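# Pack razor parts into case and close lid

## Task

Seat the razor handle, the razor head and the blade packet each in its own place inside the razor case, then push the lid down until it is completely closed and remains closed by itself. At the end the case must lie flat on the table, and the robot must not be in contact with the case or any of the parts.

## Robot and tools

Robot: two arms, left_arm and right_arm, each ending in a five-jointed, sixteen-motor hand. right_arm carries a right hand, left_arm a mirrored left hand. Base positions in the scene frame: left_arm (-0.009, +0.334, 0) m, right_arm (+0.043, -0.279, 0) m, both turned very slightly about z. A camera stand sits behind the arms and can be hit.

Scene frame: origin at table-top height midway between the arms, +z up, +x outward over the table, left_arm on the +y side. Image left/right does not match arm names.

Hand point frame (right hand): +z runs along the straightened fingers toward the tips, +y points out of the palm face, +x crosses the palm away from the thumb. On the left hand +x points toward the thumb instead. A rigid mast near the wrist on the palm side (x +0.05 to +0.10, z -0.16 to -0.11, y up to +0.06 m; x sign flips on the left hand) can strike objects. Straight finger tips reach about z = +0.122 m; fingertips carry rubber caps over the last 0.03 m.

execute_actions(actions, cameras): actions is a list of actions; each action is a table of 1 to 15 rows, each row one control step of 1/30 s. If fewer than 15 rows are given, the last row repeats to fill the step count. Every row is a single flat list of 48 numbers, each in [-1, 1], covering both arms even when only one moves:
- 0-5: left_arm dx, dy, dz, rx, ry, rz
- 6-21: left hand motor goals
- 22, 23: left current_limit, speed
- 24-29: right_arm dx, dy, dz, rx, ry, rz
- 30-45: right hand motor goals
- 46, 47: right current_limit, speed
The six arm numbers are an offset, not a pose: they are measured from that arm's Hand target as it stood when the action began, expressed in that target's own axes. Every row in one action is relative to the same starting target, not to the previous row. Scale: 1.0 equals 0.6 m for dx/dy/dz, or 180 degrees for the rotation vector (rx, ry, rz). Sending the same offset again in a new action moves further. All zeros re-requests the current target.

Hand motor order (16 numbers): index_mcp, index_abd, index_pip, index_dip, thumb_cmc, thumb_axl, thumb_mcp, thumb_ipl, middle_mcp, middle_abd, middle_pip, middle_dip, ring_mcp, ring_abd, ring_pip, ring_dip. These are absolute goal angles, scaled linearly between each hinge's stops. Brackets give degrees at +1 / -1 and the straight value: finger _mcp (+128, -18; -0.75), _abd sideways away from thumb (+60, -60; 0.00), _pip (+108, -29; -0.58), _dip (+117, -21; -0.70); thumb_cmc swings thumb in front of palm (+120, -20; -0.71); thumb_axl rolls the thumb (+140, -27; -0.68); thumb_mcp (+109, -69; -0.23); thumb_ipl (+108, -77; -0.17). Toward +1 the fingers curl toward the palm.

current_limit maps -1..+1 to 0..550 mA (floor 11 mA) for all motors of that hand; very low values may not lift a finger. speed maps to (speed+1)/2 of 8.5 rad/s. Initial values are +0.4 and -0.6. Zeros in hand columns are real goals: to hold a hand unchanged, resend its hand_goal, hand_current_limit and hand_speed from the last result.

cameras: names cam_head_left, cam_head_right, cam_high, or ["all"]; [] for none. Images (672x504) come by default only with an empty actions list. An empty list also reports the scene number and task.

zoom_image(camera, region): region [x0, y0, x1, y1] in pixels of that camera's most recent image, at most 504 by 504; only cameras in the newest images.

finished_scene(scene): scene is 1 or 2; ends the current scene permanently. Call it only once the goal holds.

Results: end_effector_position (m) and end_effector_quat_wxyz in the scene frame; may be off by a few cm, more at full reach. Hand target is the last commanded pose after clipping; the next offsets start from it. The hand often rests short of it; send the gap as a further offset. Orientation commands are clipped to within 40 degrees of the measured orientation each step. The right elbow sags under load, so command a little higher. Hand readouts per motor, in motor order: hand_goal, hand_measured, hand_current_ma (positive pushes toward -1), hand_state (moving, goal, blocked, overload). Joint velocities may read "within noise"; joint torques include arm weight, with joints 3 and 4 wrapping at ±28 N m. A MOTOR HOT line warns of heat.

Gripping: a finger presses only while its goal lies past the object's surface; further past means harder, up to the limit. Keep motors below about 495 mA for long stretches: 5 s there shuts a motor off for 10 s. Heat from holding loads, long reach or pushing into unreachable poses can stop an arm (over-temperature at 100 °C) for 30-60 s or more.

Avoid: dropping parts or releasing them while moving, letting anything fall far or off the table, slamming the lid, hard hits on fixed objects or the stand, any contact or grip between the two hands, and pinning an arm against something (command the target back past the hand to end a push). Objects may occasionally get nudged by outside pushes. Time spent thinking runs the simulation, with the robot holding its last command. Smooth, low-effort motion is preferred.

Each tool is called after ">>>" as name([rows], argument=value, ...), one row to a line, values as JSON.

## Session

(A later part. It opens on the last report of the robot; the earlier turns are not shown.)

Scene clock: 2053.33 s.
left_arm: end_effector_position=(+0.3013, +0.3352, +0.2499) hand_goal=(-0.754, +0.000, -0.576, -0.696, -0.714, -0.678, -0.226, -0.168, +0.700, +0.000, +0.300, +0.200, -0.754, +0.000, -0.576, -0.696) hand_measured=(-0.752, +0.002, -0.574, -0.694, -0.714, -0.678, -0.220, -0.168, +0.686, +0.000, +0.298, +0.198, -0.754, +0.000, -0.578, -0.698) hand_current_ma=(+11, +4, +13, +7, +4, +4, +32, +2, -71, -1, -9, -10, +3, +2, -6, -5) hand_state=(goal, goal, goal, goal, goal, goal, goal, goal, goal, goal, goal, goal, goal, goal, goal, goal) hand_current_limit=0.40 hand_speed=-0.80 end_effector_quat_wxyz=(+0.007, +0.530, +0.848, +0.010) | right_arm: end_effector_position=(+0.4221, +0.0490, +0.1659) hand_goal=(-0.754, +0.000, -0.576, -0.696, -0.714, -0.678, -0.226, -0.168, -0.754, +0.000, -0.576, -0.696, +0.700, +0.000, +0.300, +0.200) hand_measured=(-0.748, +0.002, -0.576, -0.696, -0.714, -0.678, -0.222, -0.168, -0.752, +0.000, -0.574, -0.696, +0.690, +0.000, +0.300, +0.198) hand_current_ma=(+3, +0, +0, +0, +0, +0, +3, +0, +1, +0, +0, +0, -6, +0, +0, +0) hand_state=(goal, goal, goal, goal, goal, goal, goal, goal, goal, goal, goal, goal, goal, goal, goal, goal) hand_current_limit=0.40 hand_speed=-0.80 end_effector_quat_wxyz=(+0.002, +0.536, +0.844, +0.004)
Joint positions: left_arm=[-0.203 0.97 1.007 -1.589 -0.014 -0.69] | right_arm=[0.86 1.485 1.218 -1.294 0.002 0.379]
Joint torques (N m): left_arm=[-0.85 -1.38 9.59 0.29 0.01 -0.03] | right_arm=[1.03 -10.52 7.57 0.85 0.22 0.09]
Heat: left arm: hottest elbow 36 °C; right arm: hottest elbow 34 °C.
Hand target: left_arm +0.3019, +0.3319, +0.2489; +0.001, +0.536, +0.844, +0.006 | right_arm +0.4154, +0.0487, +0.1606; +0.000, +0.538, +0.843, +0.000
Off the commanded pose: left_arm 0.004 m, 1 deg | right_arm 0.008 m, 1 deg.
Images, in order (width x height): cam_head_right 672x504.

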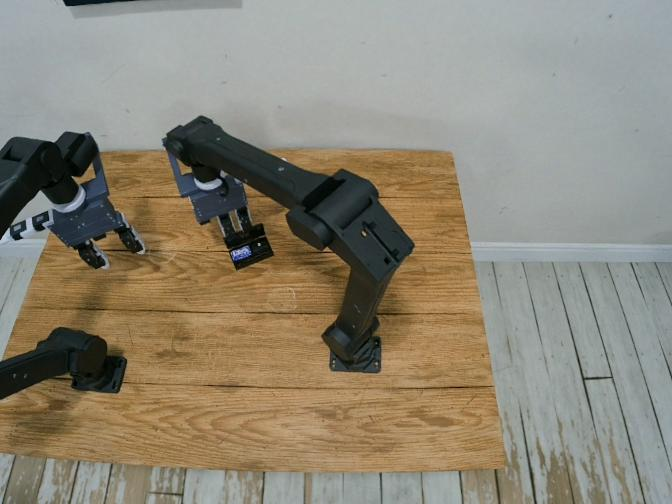

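>>> execute_actions([
  [[0,0,0,0,0,0,-0.754,0,-0.576,-0.696,-0.714,-0.678,-0.226,-0.168,0.7,0,0.3,0.2,-0.754,0,-0.576,-0.696,0.4,-0.8,0,-0.014,0,0,0,0,-0.754,0,-0.576,-0.696,-0.714,-0.678,-0.226,-0.168,-0.754,0,-0.576,-0.696,0.7,0,0.3,0.2,0.4,-0.8],[0,0,0,0,0,0,-0.754,0,-0.576,-0.696,-0.714,-0.678,-0.226,-0.168,0.7,0,0.3,0.2,-0.754,0,-0.576,-0.696,0.4,-0.8,0,-0.028,0,0,0,0,-0.754,0,-0.576,-0.696,-0.714,-0.678,-0.226,-0.168,-0.754,0,-0.576,-0.696,0.7,0,0.3,0.2,0.4,-0.8]],
  [[0,0,0,0,0,0,-0.754,0,-0.576,-0.696,-0.714,-0.678,-0.226,-0.168,0.7,0,0.3,0.2,-0.754,0,-0.576,-0.696,0.4,-0.8,0,-0.014,0,0,0,0,-0.754,0,-0.576,-0.696,-0.714,-0.678,-0.226,-0.168,-0.754,0,-0.576,-0.696,0.7,0,0.3,0.2,0.4,-0.8],[0,0,0,0,0,0,-0.754,0,-0.576,-0.696,-0.714,-0.678,-0.226,-0.168,0.7,0,0.3,0.2,-0.754,0,-0.576,-0.696,0.4,-0.8,0,-0.028,0,0,0,0,-0.754,0,-0.576,-0.696,-0.714,-0.678,-0.226,-0.168,-0.754,0,-0.576,-0.696,0.7,0,0.3,0.2,0.4,-0.8]],
], cameras=["cam_head_right"])

>>> zoom_image(camera="cam_head_right", region=[200, 200, 290, 280])

Scene clock: 2063.23 s.
left_arm: end_effector_position=(+0.3013, +0.3352, +0.2499) hand_goal=(-0.754, +0.000, -0.576, -0.696, -0.714, -0.678, -0.226, -0.168, +0.700, +0.000, +0.300, +0.200, -0.754, +0.000, -0.576, -0.696) hand_measured=(-0.752, +0.002, -0.574, -0.694, -0.714, -0.678, -0.220, -0.168, +0.686, +0.000, +0.298, +0.198, -0.754, +0.000, -0.578, -0.698) hand_current_ma=(+11, +4, +13, +7, +4, +4, +32, +2, -71, -1, -9, -10, +3, +2, -6, -5) hand_state=(goal, goal, goal, goal, goal, goal, goal, goal, goal, goal, goal, goal, goal, goal, goal, goal) hand_current_limit=0.40 hand_speed=-0.80 end_effector_quat_wxyz=(+0.007, +0.530, +0.848, +0.010) | right_arm: end_effector_position=(+0.3899, +0.0334, +0.1598) hand_goal=(-0.754, +0.000, -0.576, -0.696, -0.714, -0.678, -0.226, -0.168, -0.754, +0.000, -0.576, -0.696, +0.700, +0.000, +0.300, +0.200) hand_measured=(-0.752, +0.002, -0.576, -0.694, -0.714, -0.678, -0.220, -0.168, -0.752, +0.000, -0.574, -0.696, +0.690, +0.000, +0.300, +0.198) hand_current_ma=(+1, +0, +0, +1, +0, +0, +3, +0, +0, +0, +0, +0, -6, +0, +0, +0) hand_state=(goal, goal, goal, goal, goal, goal, goal, goal, goal, goal, goal, goal, goal, goal, goal, goal) hand_current_limit=0.40 hand_speed=-0.80 end_effector_quat_wxyz=(+0.001, +0.536, +0.844, -0.003)
Joint positions: left_arm=[-0.203 0.97 1.007 -1.589 -0.014 -0.69] | right_arm=[0.893 1.414 1.128 -1.291 0.002 0.413]
Joint torques (N m): left_arm=[-0.85 -1.38 9.47 0.34 0.03 -0.02] | right_arm=[1.08 -9.99 7.98 0.88 0.21 0.09]
Heat: left arm: hottest elbow 36 °C; right arm: hottest elbow 34 °C.
Hand target: left_arm +0.3019, +0.3319, +0.2489; +0.001, +0.536, +0.844, +0.006 | right_arm +0.3849, +0.0344, +0.1605; +0.000, +0.538, +0.843, +0.000
Off the commanded pose: left_arm 0.004 m, 1 deg | right_arm 0.005 m, 0 deg.
Images, in order (width x height): cam_head_right 672x504.

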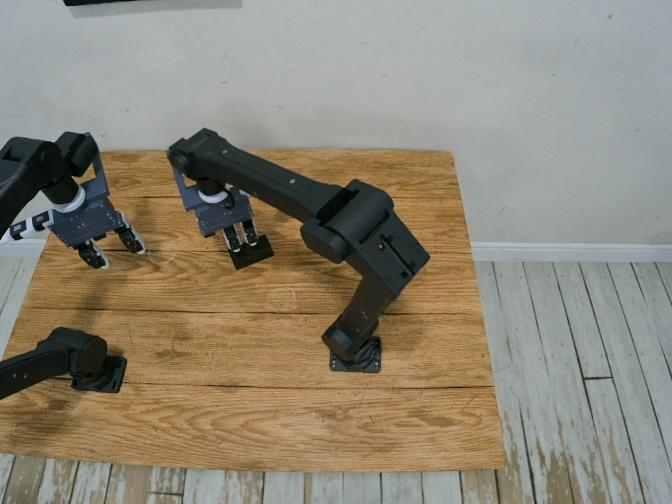

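Scaled by 5.600 from the camera's 672x504 image, which has a finer 960x720 frame.

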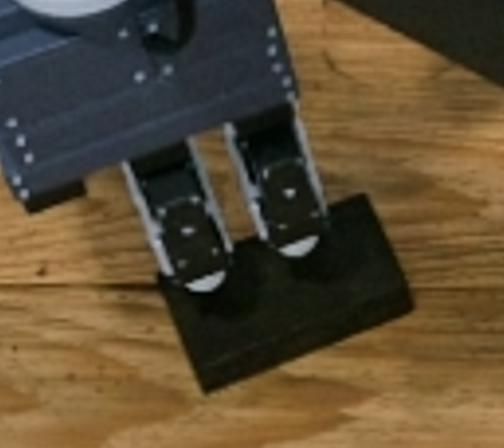

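>>> execute_actions([
  [[0,0,0,0,0,0,-0.754,0,-0.576,-0.696,-0.714,-0.678,-0.226,-0.168,0.7,0,0.3,0.2,-0.754,0,-0.576,-0.696,0.4,-0.8,-0.006,-0.015,0,0,0,0,-0.754,0,-0.576,-0.696,-0.714,-0.678,-0.226,-0.168,-0.754,0,-0.576,-0.696,0.7,0,0.3,0.2,0.4,-0.8],[0,0,0,0,0,0,-0.754,0,-0.576,-0.696,-0.714,-0.678,-0.226,-0.168,0.7,0,0.3,0.2,-0.754,0,-0.576,-0.696,0.4,-0.8,-0.012,-0.03,0,0,0,0,-0.754,0,-0.576,-0.696,-0.714,-0.678,-0.226,-0.168,-0.754,0,-0.576,-0.696,0.7,0,0.3,0.2,0.4,-0.8]],
], cameras=["cam_head_left", "cam_head_right", "cam_high"])

>>> zoom_image(camera="cam_head_right", region=[220, 230, 280, 280])

>>> zoom_image(camera="cam_head_left", region=[220, 230, 280, 280])

>>> zoom_image(camera="cam_high", region=[330, 235, 400, 305])

Scene clock: 2077.40 s.
left_arm: end_effector_position=(+0.3013, +0.3352, +0.2499) hand_goal=(-0.754, +0.000, -0.576, -0.696, -0.714, -0.678, -0.226, -0.168, +0.700, +0.000, +0.300, +0.200, -0.754, +0.000, -0.576, -0.696) hand_measured=(-0.752, +0.002, -0.574, -0.694, -0.714, -0.678, -0.220, -0.168, +0.686, +0.000, +0.298, +0.198, -0.754, +0.000, -0.578, -0.698) hand_current_ma=(+11, +4, +13, +7, +4, +4, +32, +2, -71, -1, -9, -10, +3, +2, -6, -5) hand_state=(goal, goal, goal, goal, goal, goal, goal, goal, goal, goal, goal, goal, goal, goal, goal, goal) hand_current_limit=0.40 hand_speed=-0.80 end_effector_quat_wxyz=(+0.007, +0.530, +0.848, +0.010) | right_arm: end_effector_position=(+0.3768, +0.0192, +0.1619) hand_goal=(-0.754, +0.000, -0.576, -0.696, -0.714, -0.678, -0.226, -0.168, -0.754, +0.000, -0.576, -0.696, +0.700, +0.000, +0.300, +0.200) hand_measured=(-0.752, +0.002, -0.576, -0.694, -0.714, -0.678, -0.220, -0.168, -0.754, +0.000, -0.574, -0.696, +0.690, +0.000, +0.300, +0.198) hand_current_ma=(+0, +0, +0, +1, +0, +0, +3, +0, +0, +0, +0, +0, -6, +0, +0, +0) hand_state=(goal, goal, goal, goal, goal, goal, goal, goal, goal, goal, goal, goal, goal, goal, goal, goal) hand_current_limit=0.40 hand_speed=-0.80 end_effector_quat_wxyz=(+0.001, +0.537, +0.844, +0.000)
Joint positions: left_arm=[-0.203 0.97 1.007 -1.589 -0.014 -0.69] | right_arm=[0.894 1.358 1.078 -1.29 0.002 0.415]
Joint torques (N m): left_arm=[-0.44 -1.38 9.5 0.35 0.02 -0.01] | right_arm=[1.2 -8.82 8.09 0.81 0.22 0.07]
Heat: left arm: hottest elbow 36 °C; right arm: hottest elbow 33 °C.
Hand target: left_arm +0.3019, +0.3319, +0.2489; +0.001, +0.536, +0.844, +0.006 | right_arm +0.3716, +0.0203, +0.1604; +0.000, +0.538, +0.843, +0.000
Off the commanded pose: left_arm 0.004 m, 1 deg | right_arm 0.005 m, 0 deg.

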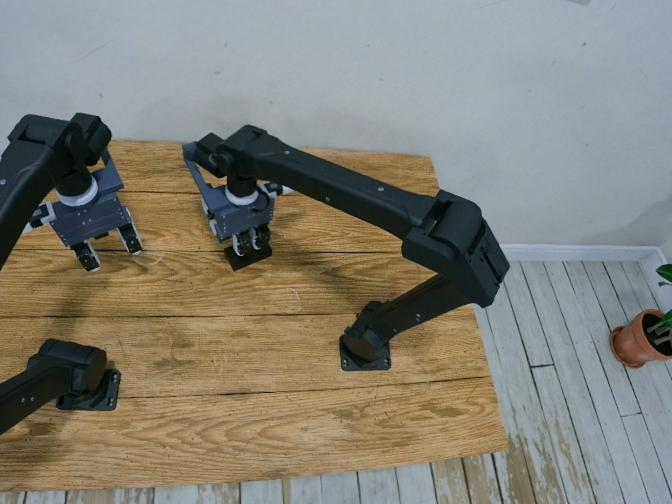

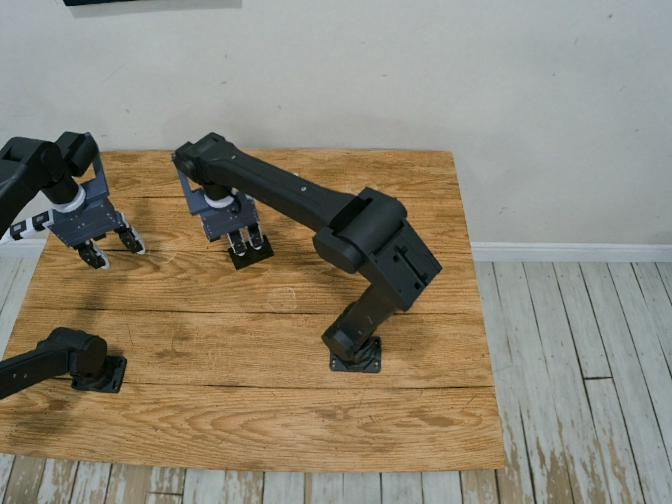

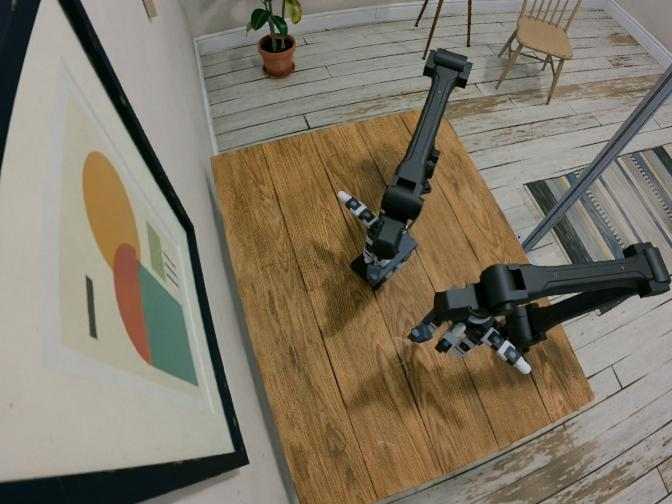

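Scaled by 8.400 from the camera's 672x504 image, which has a finer 960x720 frame.

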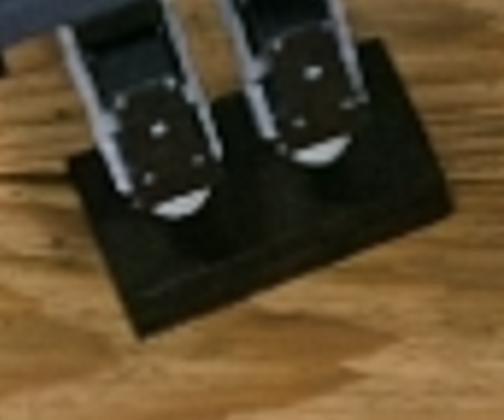

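Scaled by 8.400 from the camera's 672x504 image, which has a finer 960x720 frame.

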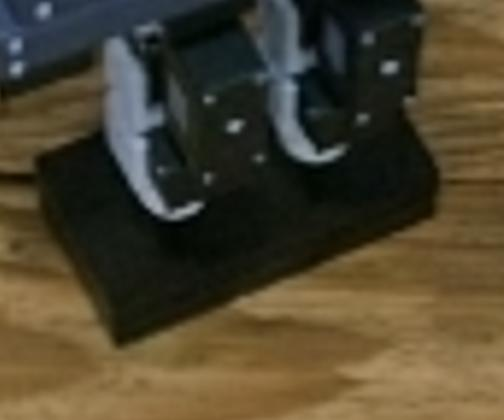

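Scaled by 7.200 from the camera's 672x504 image, which has a finer 960x720 frame.

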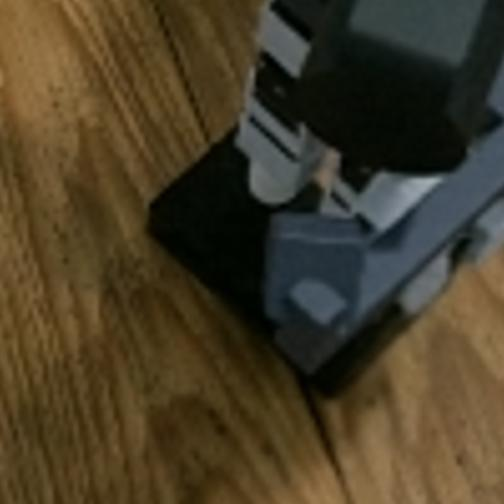

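>>> execute_actions([
  [[0,0,0,0,0,0,-0.754,0,-0.576,-0.696,-0.714,-0.678,-0.226,-0.168,0.7,0,0.3,0.2,-0.754,0,-0.576,-0.696,0.4,-0.8,0,-0.007,0.015,0,0,0,-0.754,0,-0.576,-0.696,-0.714,-0.678,-0.226,-0.168,-0.754,0,-0.576,-0.696,0.7,0,0.3,0.2,0.4,-0.8],[0,0,0,0,0,0,-0.754,0,-0.576,-0.696,-0.714,-0.678,-0.226,-0.168,0.7,0,0.3,0.2,-0.754,0,-0.576,-0.696,0.4,-0.8,0,-0.007,0.035,0,0,0,-0.754,0,-0.576,-0.696,-0.714,-0.678,-0.226,-0.168,-0.754,0,-0.576,-0.696,0.7,0,0.3,0.2,0.4,-0.8]],
  [[0,0,0,0,0,0,-0.754,0,-0.576,-0.696,-0.714,-0.678,-0.226,-0.168,0.7,0,0.3,0.2,-0.754,0,-0.576,-0.696,0.4,-0.8,0,0,0.015,0,-0.005,0,-0.754,0,-0.576,-0.696,-0.714,-0.678,-0.226,-0.168,-0.754,0,-0.576,-0.696,0.7,0,0.3,0.2,0.4,-0.8],[0,0,0,0,0,0,-0.754,0,-0.576,-0.696,-0.714,-0.678,-0.226,-0.168,0.7,0,0.3,0.2,-0.754,0,-0.576,-0.696,0.4,-0.8,0,0,0.03,0,-0.005,0,-0.754,0,-0.576,-0.696,-0.714,-0.678,-0.226,-0.168,-0.754,0,-0.576,-0.696,0.7,0,0.3,0.2,0.4,-0.8]],
], cameras=["cam_head_right"])

>>> zoom_image(camera="cam_head_right", region=[220, 230, 280, 280])

Scene clock: 2089.97 s.
left_arm: end_effector_position=(+0.3013, +0.3352, +0.2499) hand_goal=(-0.754, +0.000, -0.576, -0.696, -0.714, -0.678, -0.226, -0.168, +0.700, +0.000, +0.300, +0.200, -0.754, +0.000, -0.576, -0.696) hand_measured=(-0.752, +0.002, -0.574, -0.694, -0.714, -0.678, -0.220, -0.168, +0.686, +0.000, +0.298, +0.198, -0.754, +0.000, -0.578, -0.698) hand_current_ma=(+11, +4, +13, +7, +4, +4, +32, +2, -71, -1, -9, -10, +3, +2, -6, -5) hand_state=(goal, goal, goal, goal, goal, goal, goal, goal, goal, goal, goal, goal, goal, goal, goal, goal) hand_current_limit=0.40 hand_speed=-0.80 end_effector_quat_wxyz=(+0.007, +0.530, +0.848, +0.010) | right_arm: end_effector_position=(+0.3753, +0.0200, +0.1511) hand_goal=(-0.754, +0.000, -0.576, -0.696, -0.714, -0.678, -0.226, -0.168, -0.754, +0.000, -0.576, -0.696, +0.700, +0.000, +0.300, +0.200) hand_measured=(-0.770, +0.000, -0.586, -0.700, -0.714, -0.678, -0.220, -0.168, -0.766, -0.004, -0.584, -0.700, +0.690, +0.000, +0.300, +0.198) hand_current_ma=(-14, +0, -6, -1, +0, +0, +3, +0, -10, -1, -4, -1, -7, +0, +0, +0) hand_state=(goal, goal, goal, goal, goal, goal, goal, goal, goal, goal, goal, goal, goal, goal, goal, goal) hand_current_limit=0.40 hand_speed=-0.80 end_effector_quat_wxyz=(+0.011, +0.538, +0.843, +0.015)
Joint positions: left_arm=[-0.203 0.97 1.007 -1.589 -0.014 -0.69] | right_arm=[0.907 1.348 1.03 -1.219 0.018 0.43]
Joint torques (N m): left_arm=[-0.62 -1.67 9.52 0.42 0.02 -0.04] | right_arm=[1.08 -6.07 5.38 1.94 0.18 0.04]
Heat: left arm: hottest elbow 35 °C; right arm: hottest elbow 33 °C.
Hand target: left_arm +0.3019, +0.3319, +0.2489; +0.001, +0.536, +0.844, +0.006 | right_arm +0.3679, +0.0185, +0.1216; +0.007, +0.538, +0.843, -0.004
Off the commanded pose: left_arm 0.004 m, 1 deg | right_arm 0.030 m, 2 deg.
Images, in order (width x height): cam_head_right 672x504.

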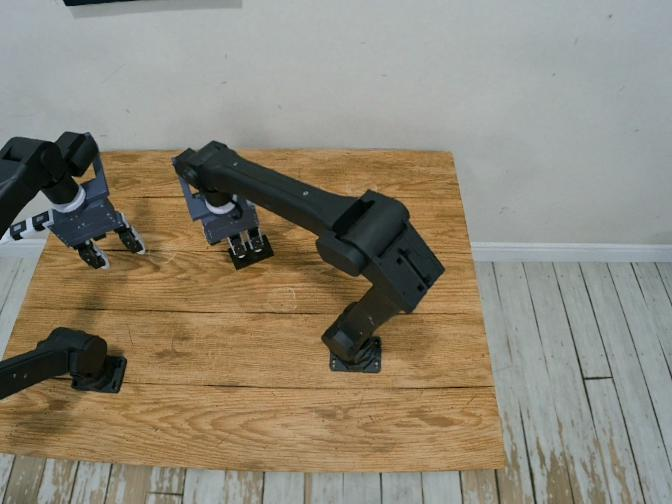

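Scaled by 8.400 from the camera's 672x504 image, which has a finer 960x720 frame.

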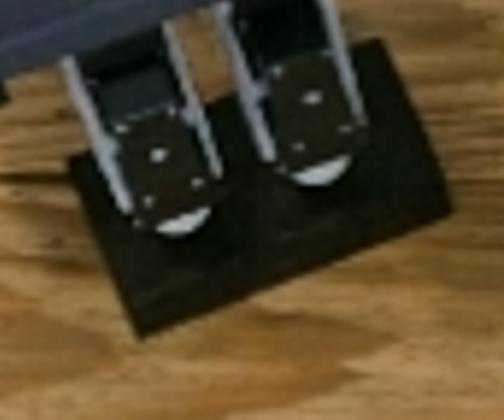

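>>> execute_actions([
  [[0,0,0,0,0,0,-0.754,0,-0.576,-0.696,-0.714,-0.678,-0.226,-0.168,0.7,0,0.3,0.2,-0.754,0,-0.576,-0.696,0.4,-0.8,0,0,0.015,0,-0.003,0,-0.754,0,-0.576,-0.696,-0.714,-0.678,-0.226,-0.168,-0.754,0,-0.576,-0.696,0.7,0,0.3,0.2,0.4,-0.8],[0,0,0,0,0,0,-0.754,0,-0.576,-0.696,-0.714,-0.678,-0.226,-0.168,0.7,0,0.3,0.2,-0.754,0,-0.576,-0.696,0.4,-0.8,0,0,0.03,0,-0.005,0,-0.754,0,-0.576,-0.696,-0.714,-0.678,-0.226,-0.168,-0.754,0,-0.576,-0.696,0.7,0,0.3,0.2,0.4,-0.8]],
  [[0,0,0,0,0,0,-0.754,0,-0.576,-0.696,-0.714,-0.678,-0.226,-0.168,0.7,0,0.3,0.2,-0.754,0,-0.576,-0.696,0.4,-0.8,0,0,0.015,0,0,0,-0.754,0,-0.576,-0.696,-0.714,-0.678,-0.226,-0.168,-0.754,0,-0.576,-0.696,0.7,0,0.3,0.2,0.4,-0.8],[0,0,0,0,0,0,-0.754,0,-0.576,-0.696,-0.714,-0.678,-0.226,-0.168,0.7,0,0.3,0.2,-0.754,0,-0.576,-0.696,0.4,-0.8,0,0,0.03,0,0,0,-0.754,0,-0.576,-0.696,-0.714,-0.678,-0.226,-0.168,-0.754,0,-0.576,-0.696,0.7,0,0.3,0.2,0.4,-0.8]],
], cameras=["cam_head_right"])

>>> zoom_image(camera="cam_head_right", region=[220, 230, 280, 280])

Scene clock: 2102.57 s.
left_arm: end_effector_position=(+0.3013, +0.3352, +0.2499) hand_goal=(-0.754, +0.000, -0.576, -0.696, -0.714, -0.678, -0.226, -0.168, +0.700, +0.000, +0.300, +0.200, -0.754, +0.000, -0.576, -0.696) hand_measured=(-0.752, +0.002, -0.574, -0.694, -0.714, -0.678, -0.220, -0.168, +0.686, +0.000, +0.298, +0.198, -0.754, +0.000, -0.578, -0.698) hand_current_ma=(+11, +4, +13, +7, +4, +4, +32, +2, -71, -1, -9, -10, +3, +2, -6, -5) hand_state=(goal, goal, goal, goal, goal, goal, goal, goal, goal, goal, goal, goal, goal, goal, goal, goal) hand_current_limit=0.40 hand_speed=-0.80 end_effector_quat_wxyz=(+0.007, +0.530, +0.848, +0.010) | right_arm: end_effector_position=(+0.3770, +0.0204, +0.1519) hand_goal=(-0.754, +0.000, -0.576, -0.696, -0.714, -0.678, -0.226, -0.168, -0.754, +0.000, -0.576, -0.696, +0.700, +0.000, +0.300, +0.200) hand_measured=(-0.804, -0.010, -0.614, -0.714, -0.714, -0.678, -0.220, -0.168, -0.802, -0.014, -0.608, -0.712, +0.690, +0.000, +0.300, +0.198) hand_current_ma=(-85, -4, -49, -14, +0, +0, +3, +0, -80, -9, -37, -13, -7, +0, +0, +0) hand_state=(blocked, goal, blocked, goal, goal, goal, goal, goal, blocked, goal, blocked, goal, goal, goal, goal, goal) hand_current_limit=0.40 hand_speed=-0.80 end_effector_quat_wxyz=(+0.025, +0.538, +0.842, +0.038)
Joint positions: left_arm=[-0.203 0.97 1.007 -1.589 -0.014 -0.69] | right_arm=[0.914 1.324 0.994 -1.159 0.04 0.437]
Joint torques (N m): left_arm=[-0.79 -1.49 9.46 0.35 0.01 -0.03] | right_arm=[0.97 -1.96 3.04 2.91 -0.1 0.01]
Heat: left arm: hottest elbow 35 °C; right arm: hottest elbow 32 °C.
Hand target: left_arm +0.3019, +0.3319, +0.2489; +0.001, +0.536, +0.844, +0.006 | right_arm +0.3681, +0.0177, +0.0854; +0.014, +0.538, +0.843, -0.009
Off the commanded pose: left_arm 0.004 m, 1 deg | right_arm 0.067 m, 6 deg.
Images, in order (width x height): cam_head_right 672x504.

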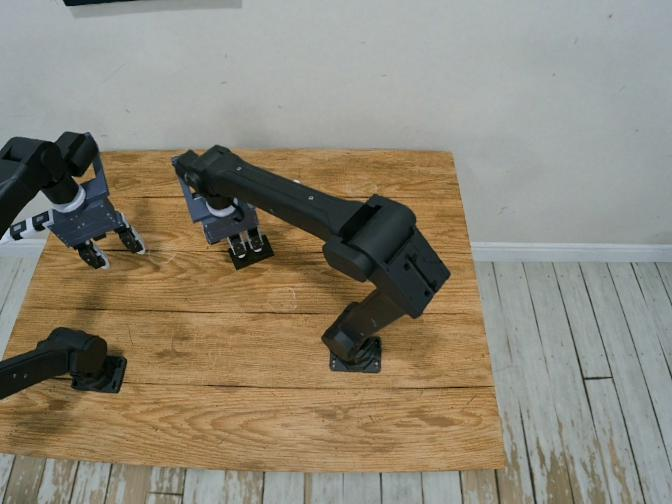

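Scaled by 8.400 from the camera's 672x504 image, which has a finer 960x720 frame.

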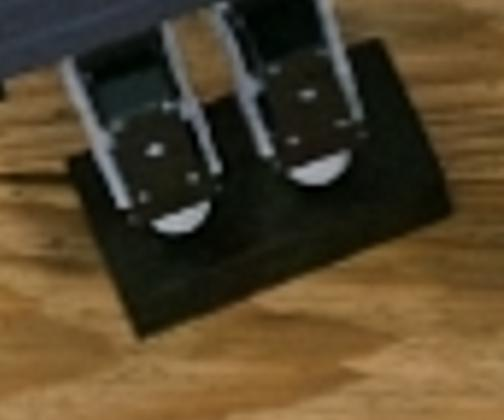

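>>> execute_actions([
  [[0,0,0,0,0,0,-0.754,0,-0.576,-0.696,-0.714,-0.678,-0.226,-0.168,0.7,0,0.3,0.2,-0.754,0,-0.576,-0.696,0.4,-0.8,0,0.005,-0.04,0,0.004,0,-0.754,0,-0.576,-0.696,-0.714,-0.678,-0.226,-0.168,-0.754,0,-0.576,-0.696,0.7,0,0.3,0.2,0.4,-0.8],[0,0,0,0,0,0,-0.754,0,-0.576,-0.696,-0.714,-0.678,-0.226,-0.168,0.7,0,0.3,0.2,-0.754,0,-0.576,-0.696,0.4,-0.8,0,0.0157,-0.08,0,0.01,0,-0.754,0,-0.576,-0.696,-0.714,-0.678,-0.226,-0.168,-0.754,0,-0.576,-0.696,0.7,0,0.3,0.2,0.4,-0.8],[0,0,0,0,0,0,-0.754,0,-0.576,-0.696,-0.714,-0.678,-0.226,-0.168,0.7,0,0.3,0.2,-0.754,0,-0.576,-0.696,0.4,-0.8,0,0.0157,-0.12,0,0.01,0,-0.754,0,-0.576,-0.696,-0.714,-0.678,-0.226,-0.168,-0.754,0,-0.576,-0.696,0.7,0,0.3,0.2,0.4,-0.8]],
  [[0,0,0,0,0,0,-0.754,0,-0.576,-0.696,-0.714,-0.678,-0.226,-0.168,0.7,0,0.3,0.2,-0.754,0,-0.576,-0.696,0.4,-0.8,0,0,-0.06,0,0,0,-0.754,0,-0.576,-0.696,-0.714,-0.678,-0.226,-0.168,-0.754,0,-0.576,-0.696,0.7,0,0.3,0.2,0.4,-0.8],[0,0,0,0,0,0,-0.754,0,-0.576,-0.696,-0.714,-0.678,-0.226,-0.168,0.7,0,0.3,0.2,-0.754,0,-0.576,-0.696,0.4,-0.8,0,0,-0.12,0,0,0,-0.754,0,-0.576,-0.696,-0.714,-0.678,-0.226,-0.168,-0.754,0,-0.576,-0.696,0.7,0,0.3,0.2,0.4,-0.8]],
  [[0,0,0,0,0,0,-0.754,0,-0.576,-0.696,-0.714,-0.678,-0.226,-0.168,0.7,0,0.3,0.2,-0.754,0,-0.576,-0.696,0.4,-0.8,-0.05,-0.03,-0.02,0,0,0,-0.754,0,-0.576,-0.696,-0.714,-0.678,-0.226,-0.168,-0.754,0,-0.576,-0.696,0.7,0,0.3,0.2,0.4,-0.8],[0,0,0,0,0,0,-0.754,0,-0.576,-0.696,-0.714,-0.678,-0.226,-0.168,0.7,0,0.3,0.2,-0.754,0,-0.576,-0.696,0.4,-0.8,-0.14,-0.06,-0.03,0,0,0,-0.754,0,-0.576,-0.696,-0.714,-0.678,-0.226,-0.168,-0.754,0,-0.576,-0.696,0.7,0,0.3,0.2,0.4,-0.8]],
], cameras=["all"])

>>> zoom_image(camera="cam_head_right", region=[220, 230, 280, 280])

>>> zoom_image(camera="cam_high", region=[340, 245, 400, 305])

Scene clock: 2120.80 s.
left_arm: end_effector_position=(+0.3013, +0.3352, +0.2499) hand_goal=(-0.754, +0.000, -0.576, -0.696, -0.714, -0.678, -0.226, -0.168, +0.700, +0.000, +0.300, +0.200, -0.754, +0.000, -0.576, -0.696) hand_measured=(-0.752, +0.002, -0.574, -0.694, -0.714, -0.678, -0.220, -0.168, +0.686, +0.000, +0.298, +0.198, -0.754, +0.000, -0.578, -0.698) hand_current_ma=(+11, +4, +13, +7, +4, +4, +32, +2, -71, -1, -9, -10, +3, +2, -6, -5) hand_state=(goal, goal, goal, goal, goal, goal, goal, goal, goal, goal, goal, goal, goal, goal, goal, goal) hand_current_limit=0.40 hand_speed=-0.80 end_effector_quat_wxyz=(+0.007, +0.530, +0.848, +0.010) | right_arm: end_effector_position=(+0.3817, -0.0732, +0.2537) hand_goal=(-0.754, +0.000, -0.576, -0.696, -0.714, -0.678, -0.226, -0.168, -0.754, +0.000, -0.576, -0.696, +0.700, +0.000, +0.300, +0.200) hand_measured=(-0.752, +0.002, -0.574, -0.694, -0.714, -0.678, -0.220, -0.168, -0.754, +0.000, -0.576, -0.698, +0.690, +0.000, +0.300, +0.198) hand_current_ma=(+0, +0, +1, +0, +0, +0, +3, +0, +0, +0, +0, +0, -7, +0, +0, +0) hand_state=(goal, goal, goal, goal, goal, goal, goal, goal, goal, goal, goal, goal, goal, goal, goal, goal) hand_current_limit=0.40 hand_speed=-0.80 end_effector_quat_wxyz=(+0.006, +0.550, +0.835, +0.011)
Joint positions: left_arm=[-0.203 0.97 1.007 -1.589 -0.014 -0.69] | right_arm=[0.698 1.151 1.138 -1.534 0.004 0.25]
Joint torques (N m): left_arm=[-0.62 -1.32 9.44 0.34 0.02 -0.04] | right_arm=[1.14 -4.95 9.21 0.47 0.13 -0.28]
Heat: left arm: hottest elbow 35 °C; right arm: hottest elbow 31 °C.
Hand target: left_arm +0.3019, +0.3319, +0.2489; +0.001, +0.536, +0.844, +0.006 | right_arm +0.3783, -0.0675, +0.2475; +0.000, +0.538, +0.843, +0.000
Off the commanded pose: left_arm 0.004 m, 1 deg | right_arm 0.009 m, 2 deg.

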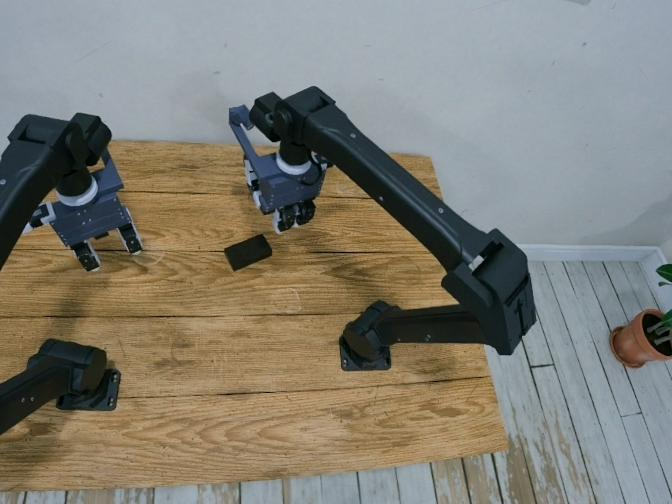

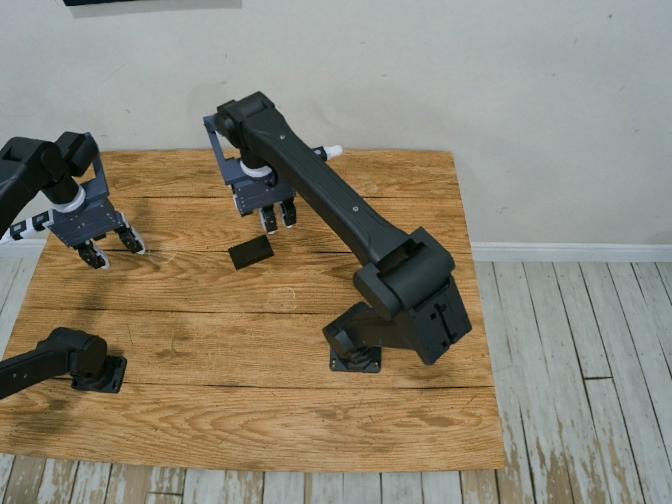

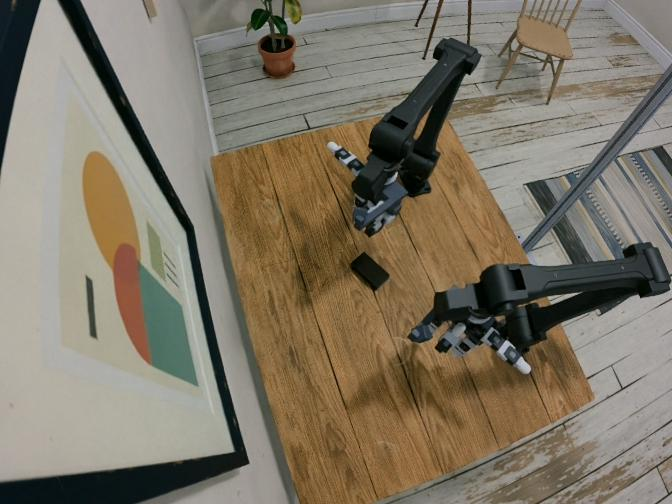

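Scaled by 8.400 from the camera's 672x504 image, which has a finer 960x720 frame.

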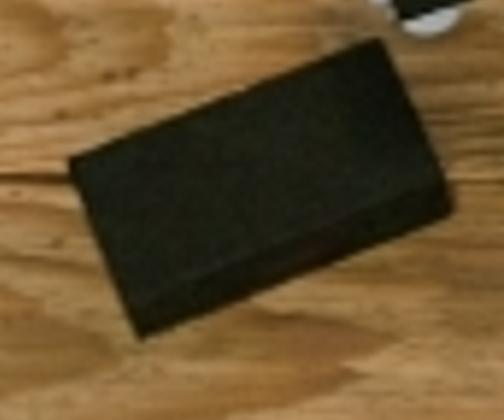

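Scaled by 8.400 from the camera's 672x504 image, which has a finer 960x720 frame.

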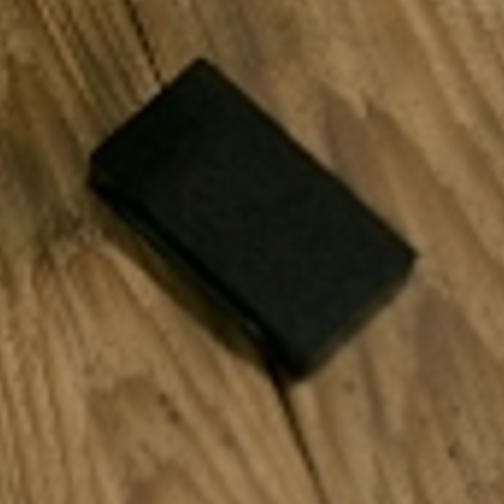

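>>> zoom_image(camera="cam_high", region=[348, 250, 392, 294])

>>> zoom_image(camera="cam_head_left", region=[222, 230, 276, 276])

>>> zoom_image(camera="cam_head_right", region=[226, 232, 276, 274])

Scaled by 11.455 from the camera's 672x504 image, which has a finer 960x720 frame.

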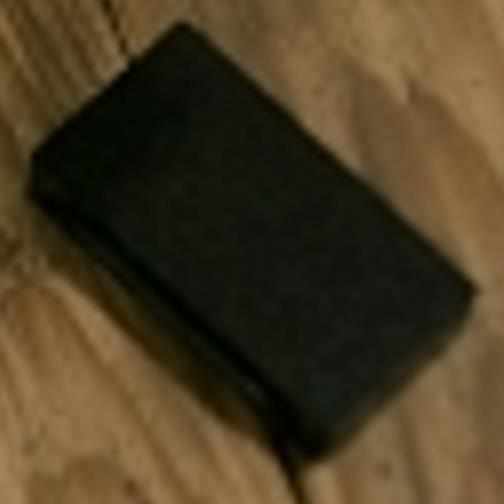

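Scaled by 9.333 from the camera's 672x504 image, which has a finer 960x720 frame.

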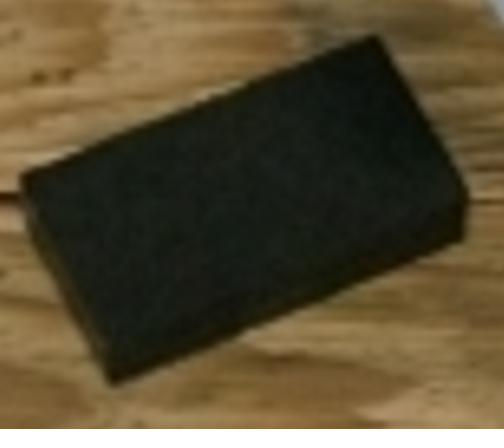

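Scaled by 10.080 from the camera's 672x504 image, which has a finer 960x720 frame.

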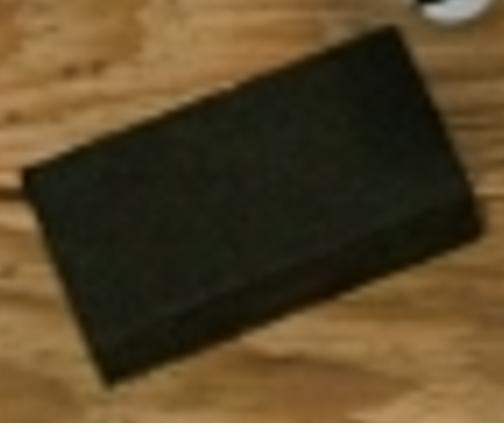

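>>> execute_actions([
  [[0,0,0,0,0,0,-0.754,0,-0.576,-0.696,-0.714,-0.678,-0.226,-0.168,0.7,0,0.3,0.2,-0.754,0,-0.576,-0.696,0.4,-0.8,0.05,0.015,0,0,0,0,-0.754,0,-0.576,-0.696,-0.714,-0.678,-0.226,-0.168,-0.754,0,-0.576,-0.696,0.7,0,0.3,0.2,0.4,-0.8],[0,0,0,0,0,0,-0.754,0,-0.576,-0.696,-0.714,-0.678,-0.226,-0.168,0.7,0,0.3,0.2,-0.754,0,-0.576,-0.696,0.4,-0.8,0.138,0.041,0,0,0,0,-0.754,0,-0.576,-0.696,-0.714,-0.678,-0.226,-0.168,-0.754,0,-0.576,-0.696,0.7,0,0.3,0.2,0.4,-0.8]],
  [[0,0,0,0,0,0,-0.754,0,-0.576,-0.696,-0.714,-0.678,-0.226,-0.168,0.7,0,0.3,0.2,-0.754,0,-0.576,-0.696,0.4,-0.8,0,0,0.04,0,0,0,-0.754,0,-0.576,-0.696,-0.714,-0.678,-0.226,-0.168,-0.754,0,-0.576,-0.696,0.7,0,0.3,0.2,0.4,-0.8],[0,0,0,0,0,0,-0.754,0,-0.576,-0.696,-0.714,-0.678,-0.226,-0.168,0.7,0,0.3,0.2,-0.754,0,-0.576,-0.696,0.4,-0.8,0,0,0.08,0,0,0,-0.754,0,-0.576,-0.696,-0.714,-0.678,-0.226,-0.168,-0.754,0,-0.576,-0.696,0.7,0,0.3,0.2,0.4,-0.8]],
  [[0,0,0,0,0,0,-0.754,0,-0.576,-0.696,-0.714,-0.678,-0.226,-0.168,0.7,0,0.3,0.2,-0.754,0,-0.576,-0.696,0.4,-0.8,0,0,0.025,0,0,0,-0.754,0,-0.576,-0.696,-0.714,-0.678,-0.226,-0.168,-0.754,0,-0.576,-0.696,0.7,0,0.3,0.2,0.4,-0.8],[0,0,0,0,0,0,-0.754,0,-0.576,-0.696,-0.714,-0.678,-0.226,-0.168,0.7,0,0.3,0.2,-0.754,0,-0.576,-0.696,0.4,-0.8,0,0,0.055,0,0,0,-0.754,0,-0.576,-0.696,-0.714,-0.678,-0.226,-0.168,-0.754,0,-0.576,-0.696,0.7,0,0.3,0.2,0.4,-0.8]],
], cameras=["cam_head_right"])

>>> zoom_image(camera="cam_head_right", region=[220, 230, 280, 280])

Scene clock: 2163.60 s.
left_arm: end_effector_position=(+0.3013, +0.3352, +0.2499) hand_goal=(-0.754, +0.000, -0.576, -0.696, -0.714, -0.678, -0.226, -0.168, +0.700, +0.000, +0.300, +0.200, -0.754, +0.000, -0.576, -0.696) hand_measured=(-0.752, +0.002, -0.574, -0.694, -0.714, -0.678, -0.220, -0.168, +0.686, +0.000, +0.298, +0.198, -0.754, +0.000, -0.578, -0.698) hand_current_ma=(+11, +4, +13, +7, +4, +4, +32, +2, -71, -1, -9, -10, +3, +2, -6, -5) hand_state=(goal, goal, goal, goal, goal, goal, goal, goal, goal, goal, goal, goal, goal, goal, goal, goal) hand_current_limit=0.40 hand_speed=-0.80 end_effector_quat_wxyz=(+0.007, +0.530, +0.848, +0.010) | right_arm: end_effector_position=(+0.3614, +0.0210, +0.1716) hand_goal=(-0.754, +0.000, -0.576, -0.696, -0.714, -0.678, -0.226, -0.168, -0.754, +0.000, -0.576, -0.696, +0.700, +0.000, +0.300, +0.200) hand_measured=(-0.754, +0.000, -0.574, -0.694, -0.714, -0.678, -0.220, -0.168, -0.754, +0.000, -0.576, -0.698, +0.690, +0.000, +0.300, +0.198) hand_current_ma=(+0, +0, +0, +0, +0, +0, +3, +0, +0, +0, +0, +0, -7, +0, +0, +0) hand_state=(goal, goal, goal, goal, goal, goal, goal, goal, goal, goal, goal, goal, goal, goal, goal, goal) hand_current_limit=0.40 hand_speed=-0.80 end_effector_quat_wxyz=(-0.001, +0.528, +0.849, +0.001)
Joint positions: left_arm=[-0.203 0.97 1.007 -1.589 -0.014 -0.69] | right_arm=[0.923 1.325 1.073 -1.317 -0.002 0.424]
Joint torques (N m): left_arm=[-0.67 -1.32 9.43 0.32 0.02 -0.04] | right_arm=[-0.44 -7.47 8.38 1.2 0.4 0.06]
Heat: left arm: hottest elbow 35 °C; right arm: hottest elbow 31 °C.
Hand target: left_arm +0.3019, +0.3319, +0.2489; +0.001, +0.536, +0.844, +0.006 | right_arm +0.3659, +0.0180, +0.1666; +0.000, +0.538, +0.843, +0.000
Off the commanded pose: left_arm 0.004 m, 1 deg | right_arm 0.008 m, 1 deg.
Images, in order (width x height): cam_head_right 672x504.

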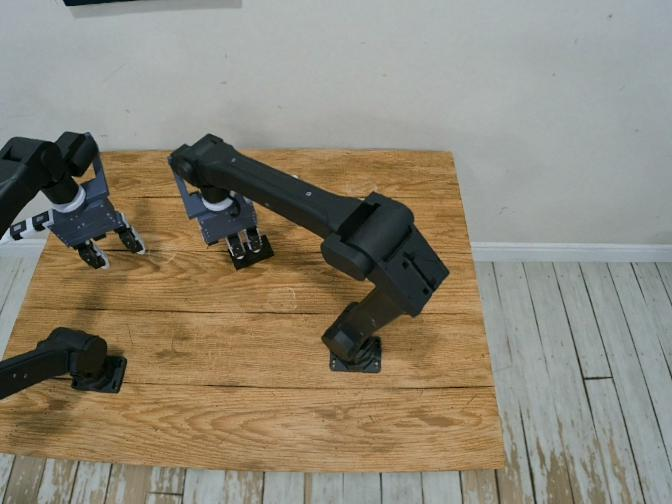

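Scaled by 8.400 from the camera's 672x504 image, which has a finer 960x720 frame.

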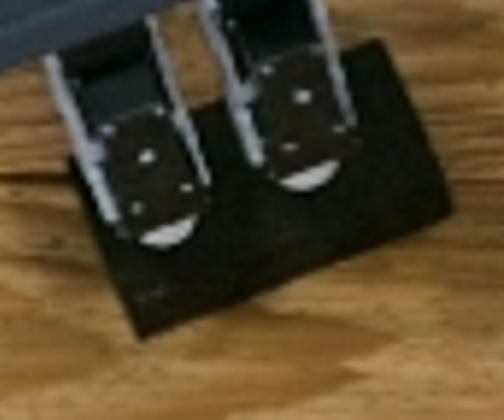

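>>> execute_actions([
  [[0,0,0,0,0,0,-0.754,0,-0.576,-0.696,-0.714,-0.678,-0.226,-0.168,0.7,0,0.3,0.2,-0.754,0,-0.576,-0.696,0.4,-0.8,-0.005,0.008,0.015,0,0,0,-0.754,0,-0.576,-0.696,-0.714,-0.678,-0.226,-0.168,-0.754,0,-0.576,-0.696,0.7,0,0.3,0.2,0.4,-0.8]],
  [[0,0,0,0,0,0,-0.754,0,-0.576,-0.696,-0.714,-0.678,-0.226,-0.168,0.7,0,0.3,0.2,-0.754,0,-0.576,-0.696,0.4,-0.8,0,0,0.012,0,0,0,-0.754,0,-0.576,-0.696,-0.714,-0.678,-0.226,-0.168,-0.754,0,-0.576,-0.696,0.7,0,0.3,0.2,0.4,-0.8]],
], cameras=["cam_head_right"])

>>> zoom_image(camera="cam_head_right", region=[220, 230, 280, 280])

Scene clock: 2173.77 s.
left_arm: end_effector_position=(+0.3013, +0.3352, +0.2499) hand_goal=(-0.754, +0.000, -0.576, -0.696, -0.714, -0.678, -0.226, -0.168, +0.700, +0.000, +0.300, +0.200, -0.754, +0.000, -0.576, -0.696) hand_measured=(-0.752, +0.002, -0.574, -0.694, -0.714, -0.678, -0.220, -0.168, +0.686, +0.000, +0.298, +0.198, -0.754, +0.000, -0.578, -0.698) hand_current_ma=(+11, +4, +13, +7, +4, +4, +32, +2, -71, -1, -9, -10, +3, +2, -6, -5) hand_state=(goal, goal, goal, goal, goal, goal, goal, goal, goal, goal, goal, goal, goal, goal, goal, goal) hand_current_limit=0.40 hand_speed=-0.80 end_effector_quat_wxyz=(+0.007, +0.530, +0.848, +0.010) | right_arm: end_effector_position=(+0.3676, +0.0220, +0.1620) hand_goal=(-0.754, +0.000, -0.576, -0.696, -0.714, -0.678, -0.226, -0.168, -0.754, +0.000, -0.576, -0.696, +0.700, +0.000, +0.300, +0.200) hand_measured=(-0.754, +0.000, -0.574, -0.694, -0.714, -0.678, -0.220, -0.168, -0.754, +0.000, -0.576, -0.698, +0.690, +0.000, +0.300, +0.198) hand_current_ma=(+0, +0, +0, +0, +0, +0, +3, +0, +0, +0, +0, +0, -7, +0, +0, +0) hand_state=(goal, goal, goal, goal, goal, goal, goal, goal, goal, goal, goal, goal, goal, goal, goal, goal) hand_current_limit=0.40 hand_speed=-0.80 end_effector_quat_wxyz=(+0.000, +0.532, +0.847, +0.008)
Joint positions: left_arm=[-0.203 0.97 1.007 -1.589 -0.014 -0.69] | right_arm=[0.914 1.337 1.055 -1.273 -0.002 0.424]
Joint torques (N m): left_arm=[-0.67 -1.44 9.44 0.28 0.01 -0.05] | right_arm=[-0.73 -6.95 7.76 1.24 0.39 -0.08]
Heat: left arm: hottest elbow 35 °C; right arm: hottest elbow 32 °C.
Hand target: left_arm +0.3019, +0.3319, +0.2489; +0.001, +0.536, +0.844, +0.006 | right_arm +0.3715, +0.0172, +0.1502; +0.000, +0.538, +0.843, +0.000
Off the commanded pose: left_arm 0.004 m, 1 deg | right_arm 0.013 m, 1 deg.
Images, in order (width x height): cam_head_right 672x504.

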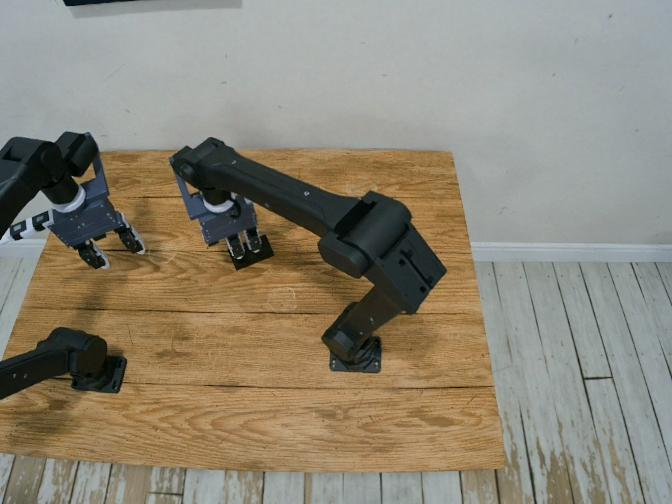

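Scaled by 8.400 from the camera's 672x504 image, which has a finer 960x720 frame.

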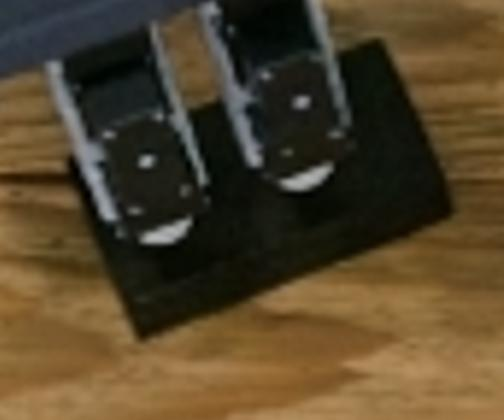

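>>> execute_actions([
  [[0,0,0,0,0,0,-0.754,0,-0.576,-0.696,-0.714,-0.678,-0.226,-0.168,0.7,0,0.3,0.2,-0.754,0,-0.576,-0.696,0.4,-0.8,-0.01,0,0.005,0,0,0,-0.754,0,-0.576,-0.696,-0.714,-0.678,-0.226,-0.168,-0.754,0,-0.576,-0.696,0.7,0,0.3,0.2,0.4,-0.8],[0,0,0,0,0,0,-0.754,0,-0.576,-0.696,-0.714,-0.678,-0.226,-0.168,0.7,0,0.3,0.2,-0.754,0,-0.576,-0.696,0.4,-0.8,-0.01,0,0.035,0,0,0,-0.754,0,-0.576,-0.696,-0.714,-0.678,-0.226,-0.168,-0.754,0,-0.576,-0.696,0.7,0,0.3,0.2,0.4,-0.8]],
  [[0,0,0,0,0,0,-0.754,0,-0.576,-0.696,-0.714,-0.678,-0.226,-0.168,0.7,0,0.3,0.2,-0.754,0,-0.576,-0.696,0.4,-0.8,0,0,0.017,0,-0.003,0,-0.754,0,-0.576,-0.696,-0.714,-0.678,-0.226,-0.168,-0.754,0,-0.576,-0.696,0.7,0,0.3,0.2,0.4,-0.8],[0,0,0,0,0,0,-0.754,0,-0.576,-0.696,-0.714,-0.678,-0.226,-0.168,0.7,0,0.3,0.2,-0.754,0,-0.576,-0.696,0.4,-0.8,0,0,0.035,0,-0.007,0,-0.754,0,-0.576,-0.696,-0.714,-0.678,-0.226,-0.168,-0.754,0,-0.576,-0.696,0.7,0,0.3,0.2,0.4,-0.8]],
  [[0,0,0,0,0,0,-0.754,0,-0.576,-0.696,-0.714,-0.678,-0.226,-0.168,0.7,0,0.3,0.2,-0.754,0,-0.576,-0.696,0.4,-0.8,0,0,0.015,0,0,0,-0.754,0,-0.576,-0.696,-0.714,-0.678,-0.226,-0.168,-0.754,0,-0.576,-0.696,0.7,0,0.3,0.2,0.4,-0.8],[0,0,0,0,0,0,-0.754,0,-0.576,-0.696,-0.714,-0.678,-0.226,-0.168,0.7,0,0.3,0.2,-0.754,0,-0.576,-0.696,0.4,-0.8,0,0,0.03,0,-0.003,0,-0.754,0,-0.576,-0.696,-0.714,-0.678,-0.226,-0.168,-0.754,0,-0.576,-0.696,0.7,0,0.3,0.2,0.4,-0.8]],
], cameras=["cam_head_right"])

>>> zoom_image(camera="cam_head_right", region=[220, 230, 280, 280])

Scene clock: 2189.57 s.
left_arm: end_effector_position=(+0.3013, +0.3352, +0.2499) hand_goal=(-0.754, +0.000, -0.576, -0.696, -0.714, -0.678, -0.226, -0.168, +0.700, +0.000, +0.300, +0.200, -0.754, +0.000, -0.576, -0.696) hand_measured=(-0.752, +0.002, -0.574, -0.694, -0.714, -0.678, -0.220, -0.168, +0.686, +0.000, +0.298, +0.198, -0.754, +0.000, -0.578, -0.698) hand_current_ma=(+11, +4, +13, +7, +4, +4, +32, +2, -71, -1, -9, -10, +3, +2, -6, -5) hand_state=(goal, goal, goal, goal, goal, goal, goal, goal, goal, goal, goal, goal, goal, goal, goal, goal) hand_current_limit=0.40 hand_speed=-0.80 end_effector_quat_wxyz=(+0.007, +0.530, +0.848, +0.010) | right_arm: end_effector_position=(+0.3836, +0.0222, +0.1527) hand_goal=(-0.754, +0.000, -0.576, -0.696, -0.714, -0.678, -0.226, -0.168, -0.754, +0.000, -0.576, -0.696, +0.700, +0.000, +0.300, +0.200) hand_measured=(-0.834, +0.028, -0.638, -0.726, -0.714, -0.678, -0.220, -0.168, -0.754, +0.002, -0.576, -0.698, +0.688, +0.000, +0.300, +0.198) hand_current_ma=(-182, +25, -109, -33, +0, +0, +4, +0, +0, +1, +0, +0, -8, +0, +0, +0) hand_state=(blocked, blocked, blocked, blocked, goal, goal, goal, goal, goal, goal, goal, goal, goal, goal, goal, goal) hand_current_limit=0.40 hand_speed=-0.80 end_effector_quat_wxyz=(+0.024, +0.537, +0.842, +0.044)
Joint positions: left_arm=[-0.203 0.97 1.007 -1.589 -0.014 -0.69] | right_arm=[0.902 1.332 1.002 -1.147 0.036 0.424]
Joint torques (N m): left_arm=[-0.62 -1.32 9.55 0.27 0.01 -0.03] | right_arm=[0.15 -3.02 3.08 2.14 0.07 -0.1]
Heat: left arm: hottest elbow 35 °C; right arm: hottest elbow 32 °C.
Hand target: left_arm +0.3019, +0.3319, +0.2489; +0.001, +0.536, +0.844, +0.006 | right_arm +0.3742, +0.0114, +0.0902; +0.014, +0.538, +0.843, -0.009
Off the commanded pose: left_arm 0.004 m, 1 deg | right_arm 0.064 m, 6 deg.
Images, in order (width x height): cam_head_right 672x504.

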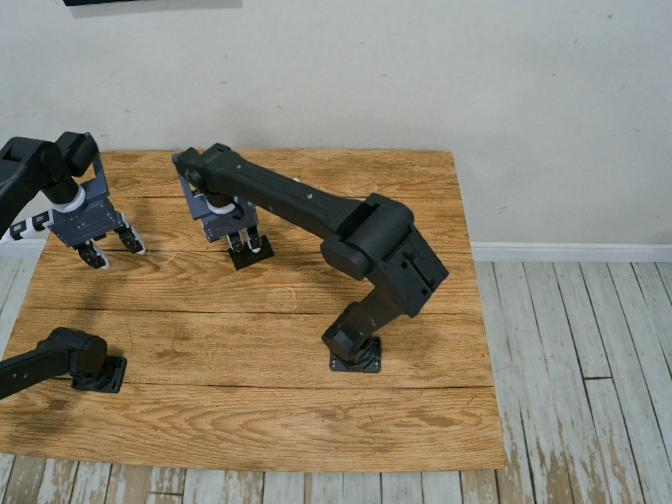

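Scaled by 8.400 from the camera's 672x504 image, which has a finer 960x720 frame.

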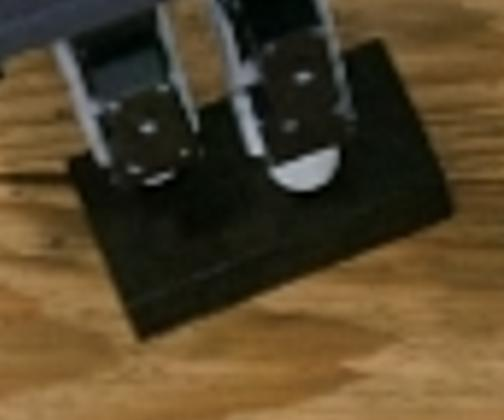

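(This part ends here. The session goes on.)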